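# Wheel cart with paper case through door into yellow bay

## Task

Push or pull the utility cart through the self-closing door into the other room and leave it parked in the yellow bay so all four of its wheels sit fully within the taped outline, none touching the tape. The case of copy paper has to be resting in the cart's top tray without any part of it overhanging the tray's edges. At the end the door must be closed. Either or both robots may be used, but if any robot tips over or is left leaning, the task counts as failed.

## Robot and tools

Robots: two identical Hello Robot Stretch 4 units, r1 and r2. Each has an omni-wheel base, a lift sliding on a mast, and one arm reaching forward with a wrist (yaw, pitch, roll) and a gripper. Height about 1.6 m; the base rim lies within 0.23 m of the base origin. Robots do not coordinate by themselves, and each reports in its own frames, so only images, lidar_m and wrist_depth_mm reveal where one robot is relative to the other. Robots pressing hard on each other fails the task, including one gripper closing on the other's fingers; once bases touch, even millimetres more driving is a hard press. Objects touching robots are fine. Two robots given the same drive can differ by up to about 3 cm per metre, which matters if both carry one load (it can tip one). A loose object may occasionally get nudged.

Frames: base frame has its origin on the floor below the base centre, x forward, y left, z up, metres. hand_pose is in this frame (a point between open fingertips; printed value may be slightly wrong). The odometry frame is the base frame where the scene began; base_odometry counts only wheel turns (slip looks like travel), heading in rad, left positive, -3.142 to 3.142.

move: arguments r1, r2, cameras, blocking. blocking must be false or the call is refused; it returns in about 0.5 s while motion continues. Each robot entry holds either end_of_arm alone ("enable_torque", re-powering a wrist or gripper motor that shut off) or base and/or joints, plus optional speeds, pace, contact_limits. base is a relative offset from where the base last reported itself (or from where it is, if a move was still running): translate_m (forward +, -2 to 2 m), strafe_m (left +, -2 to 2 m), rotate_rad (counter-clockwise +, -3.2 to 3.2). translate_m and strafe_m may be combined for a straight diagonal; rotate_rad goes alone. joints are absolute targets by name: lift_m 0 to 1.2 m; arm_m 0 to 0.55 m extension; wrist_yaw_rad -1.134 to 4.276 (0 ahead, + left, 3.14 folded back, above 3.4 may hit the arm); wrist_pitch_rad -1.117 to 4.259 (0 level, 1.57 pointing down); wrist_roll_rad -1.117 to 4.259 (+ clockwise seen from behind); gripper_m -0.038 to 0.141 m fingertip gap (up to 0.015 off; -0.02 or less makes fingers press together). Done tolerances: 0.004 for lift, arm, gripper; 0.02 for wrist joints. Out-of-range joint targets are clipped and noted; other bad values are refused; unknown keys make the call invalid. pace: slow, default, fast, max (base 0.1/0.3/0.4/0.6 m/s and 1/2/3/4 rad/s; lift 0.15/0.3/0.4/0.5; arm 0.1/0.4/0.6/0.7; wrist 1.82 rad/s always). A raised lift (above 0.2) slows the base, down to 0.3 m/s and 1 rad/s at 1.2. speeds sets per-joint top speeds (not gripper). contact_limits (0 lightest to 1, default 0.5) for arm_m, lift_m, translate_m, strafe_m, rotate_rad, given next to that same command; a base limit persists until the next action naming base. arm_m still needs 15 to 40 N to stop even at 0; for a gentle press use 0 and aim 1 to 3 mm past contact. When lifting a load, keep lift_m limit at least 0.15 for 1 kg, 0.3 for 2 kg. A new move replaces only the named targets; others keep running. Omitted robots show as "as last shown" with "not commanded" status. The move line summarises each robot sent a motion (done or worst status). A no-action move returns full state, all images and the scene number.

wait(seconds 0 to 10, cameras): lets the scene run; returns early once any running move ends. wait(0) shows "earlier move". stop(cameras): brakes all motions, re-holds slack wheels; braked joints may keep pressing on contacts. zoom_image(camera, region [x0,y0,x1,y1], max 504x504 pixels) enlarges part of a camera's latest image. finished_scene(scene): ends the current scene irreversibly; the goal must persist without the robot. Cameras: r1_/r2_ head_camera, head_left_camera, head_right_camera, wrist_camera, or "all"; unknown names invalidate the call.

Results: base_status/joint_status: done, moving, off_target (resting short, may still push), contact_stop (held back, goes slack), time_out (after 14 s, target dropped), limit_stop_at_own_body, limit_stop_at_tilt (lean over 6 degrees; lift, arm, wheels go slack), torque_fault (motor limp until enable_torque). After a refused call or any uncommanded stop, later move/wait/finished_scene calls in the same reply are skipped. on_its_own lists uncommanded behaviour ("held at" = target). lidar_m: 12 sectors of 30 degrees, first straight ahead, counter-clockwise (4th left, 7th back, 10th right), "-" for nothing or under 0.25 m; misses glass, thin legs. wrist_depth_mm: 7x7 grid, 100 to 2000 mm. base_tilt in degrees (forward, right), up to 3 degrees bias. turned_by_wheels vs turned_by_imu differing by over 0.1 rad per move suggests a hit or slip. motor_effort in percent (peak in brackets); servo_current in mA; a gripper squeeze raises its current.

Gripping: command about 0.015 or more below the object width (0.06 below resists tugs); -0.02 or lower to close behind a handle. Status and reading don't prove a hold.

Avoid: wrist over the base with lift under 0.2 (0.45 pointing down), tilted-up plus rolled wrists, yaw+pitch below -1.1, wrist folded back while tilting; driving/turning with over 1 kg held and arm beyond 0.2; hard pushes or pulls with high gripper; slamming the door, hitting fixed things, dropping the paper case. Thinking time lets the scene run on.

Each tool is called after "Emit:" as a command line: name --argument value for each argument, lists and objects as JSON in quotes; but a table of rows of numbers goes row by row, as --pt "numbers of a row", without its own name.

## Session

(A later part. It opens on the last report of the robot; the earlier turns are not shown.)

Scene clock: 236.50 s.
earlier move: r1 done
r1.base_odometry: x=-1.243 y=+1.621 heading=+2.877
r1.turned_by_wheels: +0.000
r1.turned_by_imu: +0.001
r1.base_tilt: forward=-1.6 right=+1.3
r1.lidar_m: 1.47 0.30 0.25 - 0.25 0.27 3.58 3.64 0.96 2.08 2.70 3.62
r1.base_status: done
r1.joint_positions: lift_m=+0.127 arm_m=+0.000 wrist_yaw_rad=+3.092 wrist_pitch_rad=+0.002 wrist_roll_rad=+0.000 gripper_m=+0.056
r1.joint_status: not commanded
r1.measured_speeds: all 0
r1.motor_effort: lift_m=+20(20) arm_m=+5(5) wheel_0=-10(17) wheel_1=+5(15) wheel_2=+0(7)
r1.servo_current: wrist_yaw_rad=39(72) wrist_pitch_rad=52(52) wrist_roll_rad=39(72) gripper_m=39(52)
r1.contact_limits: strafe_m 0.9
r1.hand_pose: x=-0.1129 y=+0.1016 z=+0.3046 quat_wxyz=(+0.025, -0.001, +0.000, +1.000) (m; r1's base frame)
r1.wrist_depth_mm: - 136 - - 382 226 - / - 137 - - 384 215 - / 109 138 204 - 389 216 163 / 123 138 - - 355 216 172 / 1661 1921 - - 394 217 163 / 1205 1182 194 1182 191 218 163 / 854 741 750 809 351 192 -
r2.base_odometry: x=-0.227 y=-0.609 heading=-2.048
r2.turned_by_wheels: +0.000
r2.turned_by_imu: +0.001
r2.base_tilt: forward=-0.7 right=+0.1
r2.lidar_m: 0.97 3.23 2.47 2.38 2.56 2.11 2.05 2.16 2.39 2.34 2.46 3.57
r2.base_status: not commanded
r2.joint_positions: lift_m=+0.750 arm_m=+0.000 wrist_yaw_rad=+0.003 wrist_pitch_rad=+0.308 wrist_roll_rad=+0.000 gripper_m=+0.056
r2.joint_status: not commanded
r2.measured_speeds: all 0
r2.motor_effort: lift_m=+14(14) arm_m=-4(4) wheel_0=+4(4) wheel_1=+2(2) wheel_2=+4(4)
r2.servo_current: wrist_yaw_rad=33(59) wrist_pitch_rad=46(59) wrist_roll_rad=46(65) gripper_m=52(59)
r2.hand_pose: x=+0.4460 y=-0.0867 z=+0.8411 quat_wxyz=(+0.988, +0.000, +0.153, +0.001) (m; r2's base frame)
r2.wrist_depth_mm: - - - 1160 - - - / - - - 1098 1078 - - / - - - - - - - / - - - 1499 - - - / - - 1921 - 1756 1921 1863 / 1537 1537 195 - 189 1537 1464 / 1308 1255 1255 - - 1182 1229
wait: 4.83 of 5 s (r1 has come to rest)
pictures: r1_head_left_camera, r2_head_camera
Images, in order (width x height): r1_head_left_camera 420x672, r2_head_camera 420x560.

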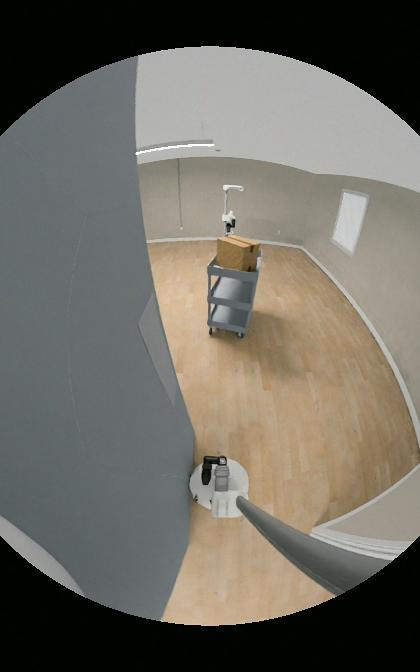

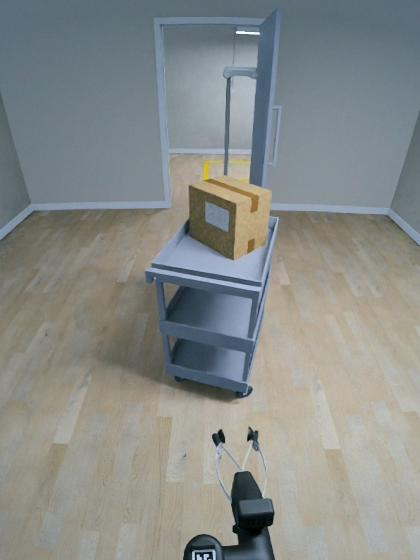

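Emit:
move --blocking false --r1 '{"base":{"strafe_m":0.08,"translate_m":0.08},"pace":"slow","contact_limits":{"strafe_m":0.9,"translate_m":0.9}}' --r2 '{"base":{"rotate_rad":-0.2},"joints":{"wrist_pitch_rad":0.6,"lift_m":0.9}}'

Emit:
wait --seconds 2

Emit:
wait --seconds 2 --cameras '["r2_head_camera","r2_wrist_camera","r1_head_left_camera","r2_head_left_camera"]'

Emit:
zoom_image --camera "r2_wrist_camera" --region '[120, 0, 520, 300]'

Emit:
zoom_image --camera "r1_head_left_camera" --region '[190, 170, 290, 350]'

r1: "contact_limits": strafe_m and translate_m are given together and make one move, which takes one limit: state it under one of them only
Scene clock: 242.87 s.
r1.base_odometry: x=-1.243 y=+1.621 heading=+2.877
r1.turned_by_wheels: +0.000
r1.turned_by_imu: +0.000
r1.base_tilt: forward=-1.6 right=+1.3
r1.lidar_m: 1.46 0.29 0.25 - 0.25 0.28 3.58 3.62 0.96 2.04 2.71 3.62
r1.base_status: done
r1.joint_positions: lift_m=+0.127 arm_m=+0.000 wrist_yaw_rad=+3.092 wrist_pitch_rad=+0.002 wrist_roll_rad=+0.000 gripper_m=+0.056
r1.joint_status: not commanded
r1.measured_speeds: all 0
r1.motor_effort: lift_m=+20(20) arm_m=+5(5) wheel_0=-11(17) wheel_1=+5(15) wheel_2=+0(7)
r1.servo_current: wrist_yaw_rad=59(72) wrist_pitch_rad=39(52) wrist_roll_rad=33(72) gripper_m=39(52)
r1.contact_limits: strafe_m 0.9
r1.hand_pose: x=-0.1129 y=+0.1016 z=+0.3046 quat_wxyz=(+0.025, -0.001, +0.000, +1.000) (m; r1's base frame)
r1.wrist_depth_mm: - 136 - - 375 227 - / - 137 - - 349 215 - / 109 137 203 - 389 216 163 / 123 138 - - 353 217 172 / 1661 1983 - - 392 218 163 / 1160 1182 193 1182 191 218 163 / 854 750 759 798 355 191 -
r2.base_odometry: x=-0.227 y=-0.609 heading=-2.048
r2.turned_by_wheels: +0.000
r2.turned_by_imu: +0.000
r2.base_tilt: forward=-0.7 right=+0.0
r2.lidar_m: 0.98 3.27 2.46 2.37 2.55 2.12 2.04 2.18 2.41 2.33 2.49 3.54
r2.base_status: not commanded
r2.joint_positions: lift_m=+0.750 arm_m=+0.000 wrist_yaw_rad=+0.003 wrist_pitch_rad=+0.308 wrist_roll_rad=+0.000 gripper_m=+0.056
r2.joint_status: not commanded
r2.measured_speeds: all 0
r2.motor_effort: lift_m=+14(14) arm_m=-4(4) wheel_0=+4(4) wheel_1=+2(2) wheel_2=+4(4)
r2.servo_current: wrist_yaw_rad=59(59) wrist_pitch_rad=52(59) wrist_roll_rad=46(65) gripper_m=46(59)
r2.hand_pose: x=+0.4460 y=-0.0867 z=+0.8411 quat_wxyz=(+0.988, +0.000, +0.153, +0.001) (m; r2's base frame)
r2.wrist_depth_mm: - - - 1160 - - - / - - - 1078 1060 - - / - - - - - - - / - - - 1537 - - - / - - 1921 - 1808 1921 1921 / 1576 1576 195 - 189 1537 1430 / 1308 1229 1229 - - 1205 1229
pictures: none

not run: a call was refused earlier in this reply.

not run: a call was refused earlier in this reply.

This scene's latest camera images include none from r2_wrist_camera. They are from: r1_head_left_camera, r2_head_camera. r2_wrist_camera's image comes with the result of a call that names it in "cameras".

Scaled by 2.800 from the camera's 420x672 image, which has a finer 600x960 frame.
This view is cut from an older image: the scene may have changed since it was taken.

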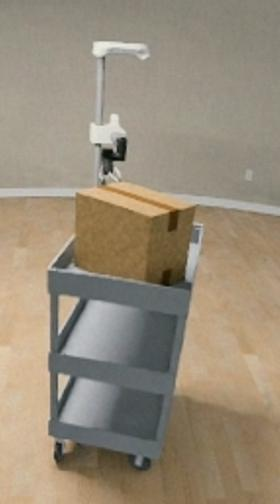

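Emit:
move --blocking false --r1 '{"base":{"strafe_m":0.08,"translate_m":0.08},"pace":"slow","contact_limits":{"strafe_m":0.9}}' --r2 '{"base":{"rotate_rad":-0.2},"joints":{"wrist_pitch_rad":0.6,"lift_m":0.9}}'

Emit:
wait --seconds 2

Emit:
wait --seconds 2 --cameras '["r2_head_camera","r2_wrist_camera","r1_head_left_camera","r2_head_left_camera"]'

Emit:
zoom_image --camera "r2_wrist_camera" --region '[120, 0, 520, 300]'

Scene clock: 253.57 s.
move: r1 moving; r2 moving
r1.base_odometry: x=-1.254 y=+1.615 heading=+2.877
r1.turned_by_wheels: +0.000
r1.turned_by_imu: +0.000
r1.base_tilt: forward=-1.6 right=+1.3
r1.lidar_m: 1.45 0.29 0.25 - 0.25 0.27 3.59 3.65 0.99 2.12 2.75 3.65
r1.base_status: translate_m moving; strafe_m moving
r1.joint_positions: lift_m=+0.127 arm_m=+0.000 wrist_yaw_rad=+3.092 wrist_pitch_rad=+0.002 wrist_roll_rad=+0.000 gripper_m=+0.056
r1.joint_status: not commanded
r1.measured_speeds: translate_m=+0.035 strafe_m=+0.036 rotate_rad=+0.001 lift_m=+0.000 arm_m=+0.000 wrist_yaw_rad=+0.000 wrist_pitch_rad=+0.000 wrist_roll_rad=+0.000
r1.motor_effort: lift_m=+20(20) arm_m=+5(5) wheel_0=-7(11) wheel_1=+16(17) wheel_2=-6(6)
r1.servo_current: wrist_yaw_rad=33(59) wrist_pitch_rad=33(46) wrist_roll_rad=26(59) gripper_m=39(46)
r1.contact_limits: strafe_m 0.9
r1.hand_pose: x=-0.1129 y=+0.1016 z=+0.3046 quat_wxyz=(+0.025, -0.001, +0.000, +1.000) (m; r1's base frame)
r1.wrist_depth_mm: - 137 - - 370 224 - / - 137 - - 373 212 - / 109 138 203 - 379 213 162 / 123 138 - - 382 213 162 / 1708 1921 - - 379 215 163 / 1205 1205 193 1182 190 216 163 / 842 759 750 154 345 180 -
r2.base_odometry: x=-0.227 y=-0.609 heading=-2.230
r2.turned_by_wheels: -0.183
r2.turned_by_imu: -0.177
r2.base_tilt: forward=-0.7 right=+0.1
r2.lidar_m: 0.99 1.09 2.62 2.37 2.43 2.26 2.04 2.08 2.55 2.34 2.39 2.95
r2.base_status: rotate_rad moving
r2.joint_positions: lift_m=+0.788 arm_m=+0.000 wrist_yaw_rad=+0.002 wrist_pitch_rad=+0.598 wrist_roll_rad=+0.000 gripper_m=+0.056
r2.joint_status: lift_m moving; wrist_pitch_rad moving
r2.measured_speeds: translate_m=+0.000 strafe_m=+0.000 rotate_rad=-0.291 lift_m=+0.146 arm_m=+0.000 wrist_yaw_rad=+0.000 wrist_pitch_rad=+0.050 wrist_roll_rad=+0.000
r2.motor_effort: lift_m=+22(24) arm_m=-4(4) wheel_0=+5(10) wheel_1=+3(10) wheel_2=+4(12)
r2.servo_current: wrist_yaw_rad=46(59) wrist_pitch_rad=26(78) wrist_roll_rad=52(52) gripper_m=39(52)
r2.hand_pose: x=+0.4096 y=-0.0868 z=+0.8036 quat_wxyz=(+0.956, +0.000, +0.294, +0.001) (m; r2's base frame)
r2.wrist_depth_mm: - - - - - - - / - - - 1366 - - - / - - - 1499 - - 1921 / 1661 1618 - 1537 1576 1576 1576 / 1366 1366 1281 1281 1336 1308 1308 / 1182 1160 196 1160 190 1138 1098 / 1060 1025 991 - - 1008 1008
pictures: none

Scene clock: 254.77 s.
earlier move: r1 moving; r2 done
r1.base_odometry: x=-1.334 y=+1.569 heading=+2.877
r1.turned_by_wheels: +0.000
r1.turned_by_imu: +0.001
r1.base_tilt: forward=-1.6 right=+1.3
r1.lidar_m: 1.39 0.34 0.25 - 0.25 0.25 0.55 3.71 1.06 2.34 2.77 3.75
r1.base_status: translate_m moving; strafe_m moving
r1.joint_positions: lift_m=+0.127 arm_m=+0.000 wrist_yaw_rad=+3.092 wrist_pitch_rad=+0.002 wrist_roll_rad=+0.000 gripper_m=+0.056
r1.joint_status: not commanded
r1.measured_speeds: translate_m=+0.031 strafe_m=+0.031 rotate_rad=-0.001 lift_m=+0.000 arm_m=+0.000 wrist_yaw_rad=+0.000 wrist_pitch_rad=+0.000 wrist_roll_rad=+0.000
r1.motor_effort: lift_m=+20(20) arm_m=+5(5) wheel_0=-9(11) wheel_1=+9(17) wheel_2=-2(7)
r1.servo_current: wrist_yaw_rad=59(85) wrist_pitch_rad=39(52) wrist_roll_rad=46(65) gripper_m=46(52)
r1.contact_limits: strafe_m 0.9
r1.hand_pose: x=-0.1129 y=+0.1016 z=+0.3046 quat_wxyz=(+0.025, -0.001, +0.000, +1.000) (m; r1's base frame)
r1.wrist_depth_mm: - 137 - - 314 200 - / - 137 - - 315 201 - / 109 137 204 - 319 202 160 / 123 138 - - 322 204 160 / 1661 1921 - 1708 322 204 160 / 1205 1160 194 976 190 204 160 / 854 759 750 153 298 183 -
r2.base_odometry: x=-0.227 y=-0.609 heading=-2.247
r2.turned_by_wheels: -0.017
r2.turned_by_imu: -0.016
r2.base_tilt: forward=-0.7 right=+0.1
r2.lidar_m: 0.97 1.06 2.62 2.39 2.42 2.21 2.05 2.08 2.59 2.35 2.37 2.94
r2.base_status: done
r2.joint_positions: lift_m=+0.900 arm_m=+0.000 wrist_yaw_rad=+0.002 wrist_pitch_rad=+0.598 wrist_roll_rad=+0.000 gripper_m=+0.056
r2.joint_status: all done
r2.measured_speeds: all 0
r2.motor_effort: lift_m=+21(25) arm_m=-4(4) wheel_0=+1(10) wheel_1=+3(10) wheel_2=+4(12)
r2.servo_current: wrist_yaw_rad=52(59) wrist_pitch_rad=46(78) wrist_roll_rad=39(59) gripper_m=59(59)
r2.hand_pose: x=+0.4094 y=-0.0868 z=+0.9155 quat_wxyz=(+0.956, +0.000, +0.295, +0.001) (m; r2's base frame)
r2.wrist_depth_mm: - - 1008 1118 - - - / - - - - - - - / - - - - - - - / 1808 1756 - 1661 1808 1756 1756 / 1499 1537 - 1430 1537 1430 1464 / 1308 1281 196 1255 190 1336 1255 / 1138 1098 1118 - - 1098 1098
wait: 1.20 of 2 s (r2 has come to rest)
pictures: none

Scene clock: 255.43 s.
earlier move: r1 done
r1.base_odometry: x=-1.341 y=+1.565 heading=+2.878
r1.turned_by_wheels: +0.000
r1.turned_by_imu: +0.000
r1.base_tilt: forward=-1.6 right=+1.3
r1.lidar_m: 1.40 0.32 0.25 - 0.25 0.26 0.52 3.74 1.05 2.35 2.81 3.73
r1.base_status: done
r1.joint_positions: lift_m=+0.127 arm_m=+0.000 wrist_yaw_rad=+3.092 wrist_pitch_rad=+0.002 wrist_roll_rad=+0.000 gripper_m=+0.056
r1.joint_status: not commanded
r1.measured_speeds: all 0
r1.motor_effort: lift_m=+20(20) arm_m=+5(5) wheel_0=-6(11) wheel_1=+10(17) wheel_2=+0(7)
r1.servo_current: wrist_yaw_rad=46(85) wrist_pitch_rad=39(52) wrist_roll_rad=46(65) gripper_m=39(52)
r1.contact_limits: strafe_m 0.9
r1.hand_pose: x=-0.1129 y=+0.1016 z=+0.3046 quat_wxyz=(+0.025, -0.001, +0.000, +1.000) (m; r1's base frame)
r1.wrist_depth_mm: - 137 - - 310 200 - / - 137 - - 312 200 - / 109 138 204 - 315 202 160 / 123 138 - - 317 203 160 / 1708 1921 - 1661 319 203 160 / 1205 1182 194 732 191 203 160 / 842 750 759 153 297 183 -
r2.base_odometry: x=-0.227 y=-0.609 heading=-2.247
r2.turned_by_wheels: +0.000
r2.turned_by_imu: +0.000
r2.base_tilt: forward=-0.7 right=+0.1
r2.lidar_m: 0.99 1.08 2.64 2.38 2.39 2.24 2.05 2.08 2.55 2.35 2.35 2.98
r2.base_status: done
r2.joint_positions: lift_m=+0.900 arm_m=+0.000 wrist_yaw_rad=+0.002 wrist_pitch_rad=+0.598 wrist_roll_rad=+0.000 gripper_m=+0.056
r2.joint_status: all done
r2.measured_speeds: all 0
r2.motor_effort: lift_m=+21(25) arm_m=-4(4) wheel_0=+1(10) wheel_1=+3(10) wheel_2=+5(12)
r2.servo_current: wrist_yaw_rad=52(59) wrist_pitch_rad=46(78) wrist_roll_rad=52(59) gripper_m=46(59)
r2.hand_pose: x=+0.4094 y=-0.0868 z=+0.9155 quat_wxyz=(+0.956, +0.000, +0.295, +0.001) (m; r2's base frame)
r2.wrist_depth_mm: - - 1025 1098 - - - / - - - - - - - / - - - - - - - / 1921 1808 - 1618 1808 1808 1756 / 1537 1537 - 1464 1499 1464 1430 / 1336 1308 196 1255 190 1308 1255 / 1160 1160 1138 - - 1098 1118
wait: 0.67 of 2 s (r1 has come to rest)
pictures: r1_head_left_camera, r2_head_camera, r2_head_left_camera, r2_wrist_camera
Images, in order (width x height): r1_head_left_camera 420x672, r2_head_camera 420x560, r2_head_left_camera 420x672, r2_wrist_camera 616x392.

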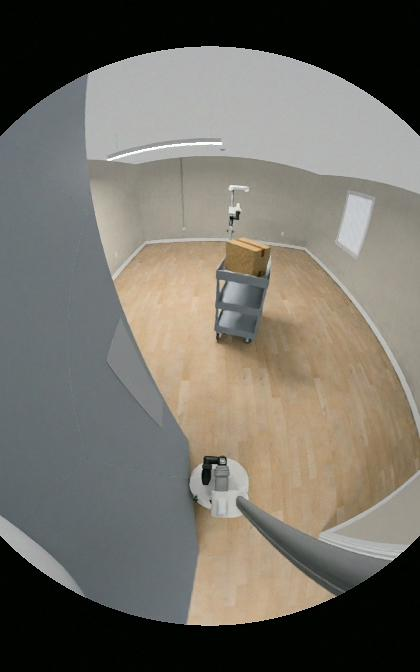

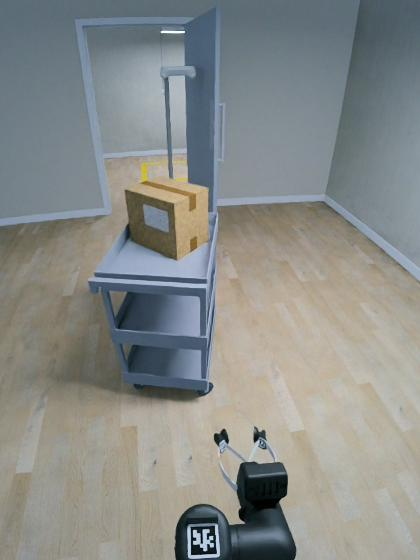

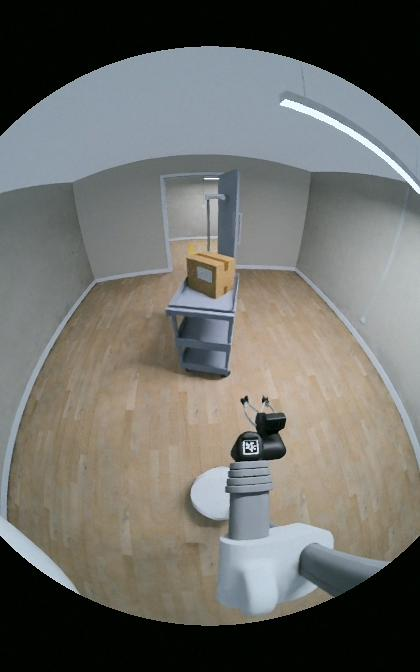

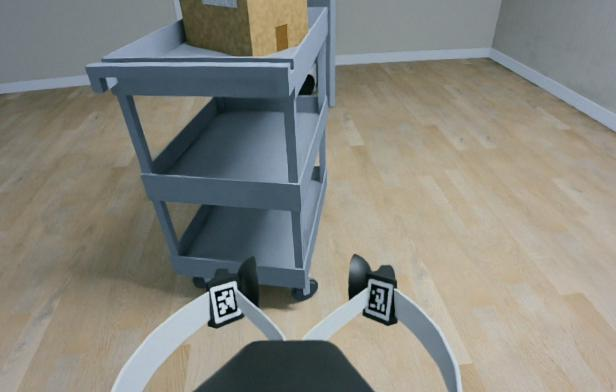

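Scaled by 1.260.

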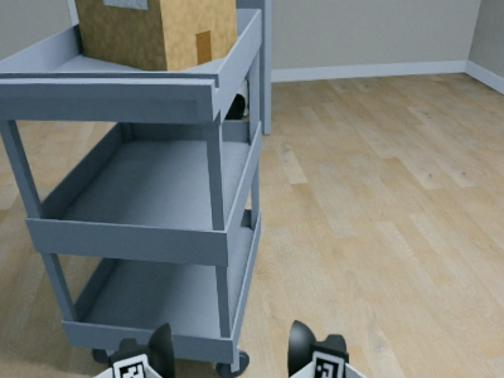

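Emit:
move --blocking false --r2 '{"base":{"strafe_m":0.25},"joints":{"wrist_pitch_rad":0.0,"lift_m":0.75}}'

Emit:
wait --seconds 1.0

Emit:
wait --seconds 1.5 --cameras '["r2_head_camera","r2_wrist_camera","r2_head_left_camera","r2_head_right_camera"]'

Scene clock: 272.90 s.
move: r2 moving
r1: as last shown
r1.lidar_m: 1.40 0.33 0.25 - 0.25 0.25 0.52 3.75 1.06 2.38 2.81 3.76
r1.motor_effort: lift_m=+20(20) arm_m=+5(5) wheel_0=-6(6) wheel_1=+10(10) wheel_2=+0(0)
r1.servo_current: wrist_yaw_rad=46(65) wrist_pitch_rad=39(46) wrist_roll_rad=59(59) gripper_m=39(46)
r1.contact_limits: strafe_m 0.9
r1.wrist_depth_mm: - 137 - - 310 200 - / - 137 - - 315 201 - / 109 138 204 - 315 203 160 / 123 138 - - 317 204 160 / 1661 1983 - 1661 319 204 160 / 1205 1229 193 732 191 204 160 / 854 750 750 153 298 183 -
r2.base_odometry: x=-0.199 y=-0.631 heading=-2.247
r2.turned_by_wheels: +0.000
r2.turned_by_imu: +0.001
r2.base_tilt: forward=-0.7 right=+0.1
r2.lidar_m: 0.98 1.06 2.62 2.31 2.36 2.25 2.06 2.08 2.55 2.40 2.38 3.04
r2.base_status: strafe_m moving
r2.joint_positions: lift_m=+0.862 arm_m=+0.000 wrist_yaw_rad=+0.002 wrist_pitch_rad=+0.079 wrist_roll_rad=+0.000 gripper_m=+0.056
r2.joint_status: lift_m moving; wrist_pitch_rad moving
r2.measured_speeds: translate_m=+0.000 strafe_m=+0.140 rotate_rad=-0.002 lift_m=-0.146 arm_m=+0.000 wrist_yaw_rad=+0.000 wrist_pitch_rad=-1.095 wrist_roll_rad=+0.000
r2.motor_effort: lift_m=+13(20) arm_m=-4(4) wheel_0=-11(12) wheel_1=+11(12) wheel_2=+0(3)
r2.servo_current: wrist_yaw_rad=39(59) wrist_pitch_rad=65(150) wrist_roll_rad=46(52) gripper_m=46(59)
r2.hand_pose: x=+0.4586 y=-0.0867 z=+1.0178 quat_wxyz=(+0.999, +0.000, +0.040, +0.001) (m; r2's base frame)
r2.wrist_depth_mm: - - - - - - - / - - - - - - - / - - - - - - - / - - 1229 1160 - - - / - - 1098 1397 - - - / - - 195 854 191 - - / 1808 1808 - - - 1808 1756
pictures: none

Scene clock: 273.90 s.
earlier move: r2 moving
r1.base_odometry: x=-1.341 y=+1.565 heading=+2.878
r1.turned_by_wheels: +0.000
r1.turned_by_imu: +0.000
r1.base_tilt: forward=-1.6 right=+1.2
r1.lidar_m: 1.40 0.31 0.25 - 0.25 0.25 0.55 3.73 1.08 2.38 2.79 3.79
r1.base_status: not commanded
r1.joint_positions: lift_m=+0.127 arm_m=+0.000 wrist_yaw_rad=+3.092 wrist_pitch_rad=+0.002 wrist_roll_rad=+0.000 gripper_m=+0.056
r1.joint_status: not commanded
r1.measured_speeds: all 0
r1.motor_effort: lift_m=+20(20) arm_m=+5(5) wheel_0=-6(6) wheel_1=+10(11) wheel_2=+0(0)
r1.servo_current: wrist_yaw_rad=59(65) wrist_pitch_rad=39(52) wrist_roll_rad=52(65) gripper_m=39(46)
r1.contact_limits: strafe_m 0.9
r1.hand_pose: x=-0.1129 y=+0.1016 z=+0.3046 quat_wxyz=(+0.025, -0.001, +0.000, +1.000) (m; r1's base frame)
r1.wrist_depth_mm: - 137 - - 310 200 - / - 137 - - 315 202 - / 109 137 204 - 314 202 160 / 123 138 - - 317 203 160 / 1708 1983 - 1618 320 204 160 / 1182 1160 193 732 190 204 160 / 842 750 759 153 297 183 -
r2.base_odometry: x=-0.047 y=-0.754 heading=-2.247
r2.turned_by_wheels: +0.000
r2.turned_by_imu: +0.000
r2.base_tilt: forward=-0.7 right=+0.1
r2.lidar_m: 0.99 3.63 2.40 2.14 2.18 2.29 2.08 2.10 2.66 2.57 2.61 3.25
r2.base_status: strafe_m moving
r2.joint_positions: lift_m=+0.750 arm_m=+0.000 wrist_yaw_rad=+0.002 wrist_pitch_rad=+0.008 wrist_roll_rad=+0.000 gripper_m=+0.056
r2.joint_status: lift_m moving; wrist_pitch_rad moving
r2.measured_speeds: translate_m=+0.001 strafe_m=+0.109 rotate_rad=-0.006 lift_m=+0.000 arm_m=+0.000 wrist_yaw_rad=+0.000 wrist_pitch_rad=+0.000 wrist_roll_rad=+0.000
r2.motor_effort: lift_m=+14(20) arm_m=-3(4) wheel_0=-1(12) wheel_1=+3(12) wheel_2=+0(3)
r2.servo_current: wrist_yaw_rad=52(59) wrist_pitch_rad=65(150) wrist_roll_rad=46(52) gripper_m=46(59)
r2.hand_pose: x=+0.4595 y=-0.0867 z=+0.9262 quat_wxyz=(+1.000, +0.000, +0.004, +0.001) (m; r2's base frame)
r2.wrist_depth_mm: - - - - - - - / - - - - - - - / - - - - - - - / - - - 1138 - - - / - - - 1229 - - - / - - 195 1464 189 - - / - 1863 1808 - - 1921 1921
wait: 1.00 s; no rest
pictures: none

Scene clock: 274.57 s.
earlier move: r2 done
r1.base_odometry: x=-1.341 y=+1.565 heading=+2.878
r1.turned_by_wheels: +0.000
r1.turned_by_imu: +0.000
r1.base_tilt: forward=-1.6 right=+1.2
r1.lidar_m: 1.40 0.34 0.25 - 0.25 0.25 0.50 3.73 1.07 2.36 2.78 3.78
r1.base_status: not commanded
r1.joint_positions: lift_m=+0.127 arm_m=+0.000 wrist_yaw_rad=+3.092 wrist_pitch_rad=+0.002 wrist_roll_rad=+0.000 gripper_m=+0.056
r1.joint_status: not commanded
r1.measured_speeds: all 0
r1.motor_effort: lift_m=+20(20) arm_m=+5(5) wheel_0=-6(6) wheel_1=+11(11) wheel_2=+0(0)
r1.servo_current: wrist_yaw_rad=52(78) wrist_pitch_rad=46(52) wrist_roll_rad=52(65) gripper_m=39(52)
r1.contact_limits: strafe_m 0.9
r1.hand_pose: x=-0.1129 y=+0.1016 z=+0.3046 quat_wxyz=(+0.025, -0.001, +0.000, +1.000) (m; r1's base frame)
r1.wrist_depth_mm: - 137 - - 310 200 - / - 137 - - 312 202 - / 109 137 203 - 315 203 160 / 123 138 - - 315 203 160 / 1661 - - 1708 319 204 160 / 1205 1205 193 732 191 204 160 / 854 759 741 153 297 184 -
r2.base_odometry: x=-0.032 y=-0.765 heading=-2.247
r2.turned_by_wheels: +0.000
r2.turned_by_imu: +0.000
r2.base_tilt: forward=-0.7 right=+0.1
r2.lidar_m: 1.00 3.60 2.35 2.12 2.13 2.28 2.08 2.10 2.63 2.59 2.63 1.03
r2.base_status: done
r2.joint_positions: lift_m=+0.750 arm_m=+0.000 wrist_yaw_rad=+0.002 wrist_pitch_rad=+0.008 wrist_roll_rad=+0.000 gripper_m=+0.056
r2.joint_status: all done
r2.measured_speeds: all 0
r2.motor_effort: lift_m=+14(20) arm_m=-4(4) wheel_0=+0(12) wheel_1=+2(12) wheel_2=+0(3)
r2.servo_current: wrist_yaw_rad=52(59) wrist_pitch_rad=52(150) wrist_roll_rad=39(52) gripper_m=52(59)
r2.hand_pose: x=+0.4595 y=-0.0867 z=+0.9262 quat_wxyz=(+1.000, +0.000, +0.004, +0.001) (m; r2's base frame)
r2.wrist_depth_mm: - - - - - - - / - - - - - - - / - - - - - - - / - - - 1138 - - - / - - - 1229 1205 - - / - - 196 171 189 - - / - 1921 1808 - - - 1921
wait: 0.67 of 1.5 s (r2 has come to rest)
pictures: r2_head_camera, r2_head_left_camera, r2_head_right_camera, r2_wrist_camera
Images, in order (width x height): r2_head_camera 420x560, r2_head_left_camera 420x672, r2_head_right_camera 420x672, r2_wrist_camera 616x392.

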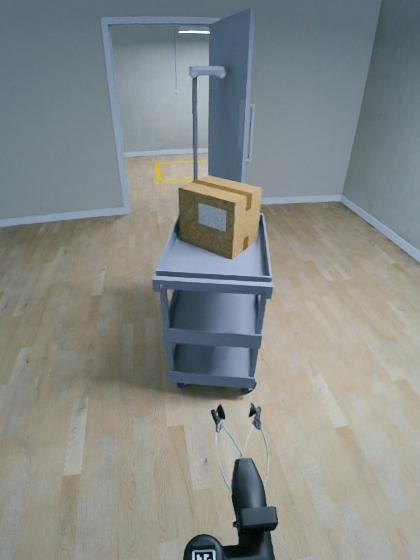

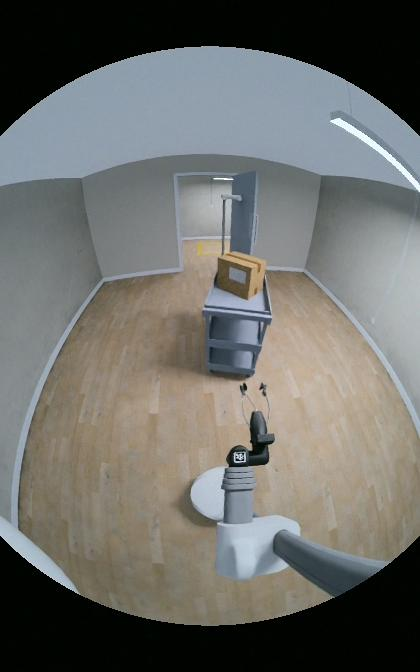

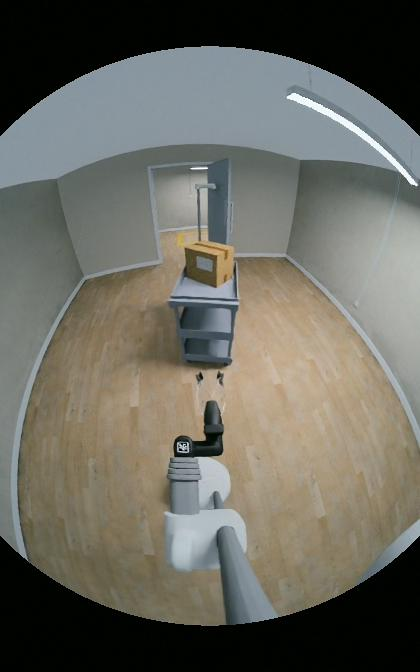

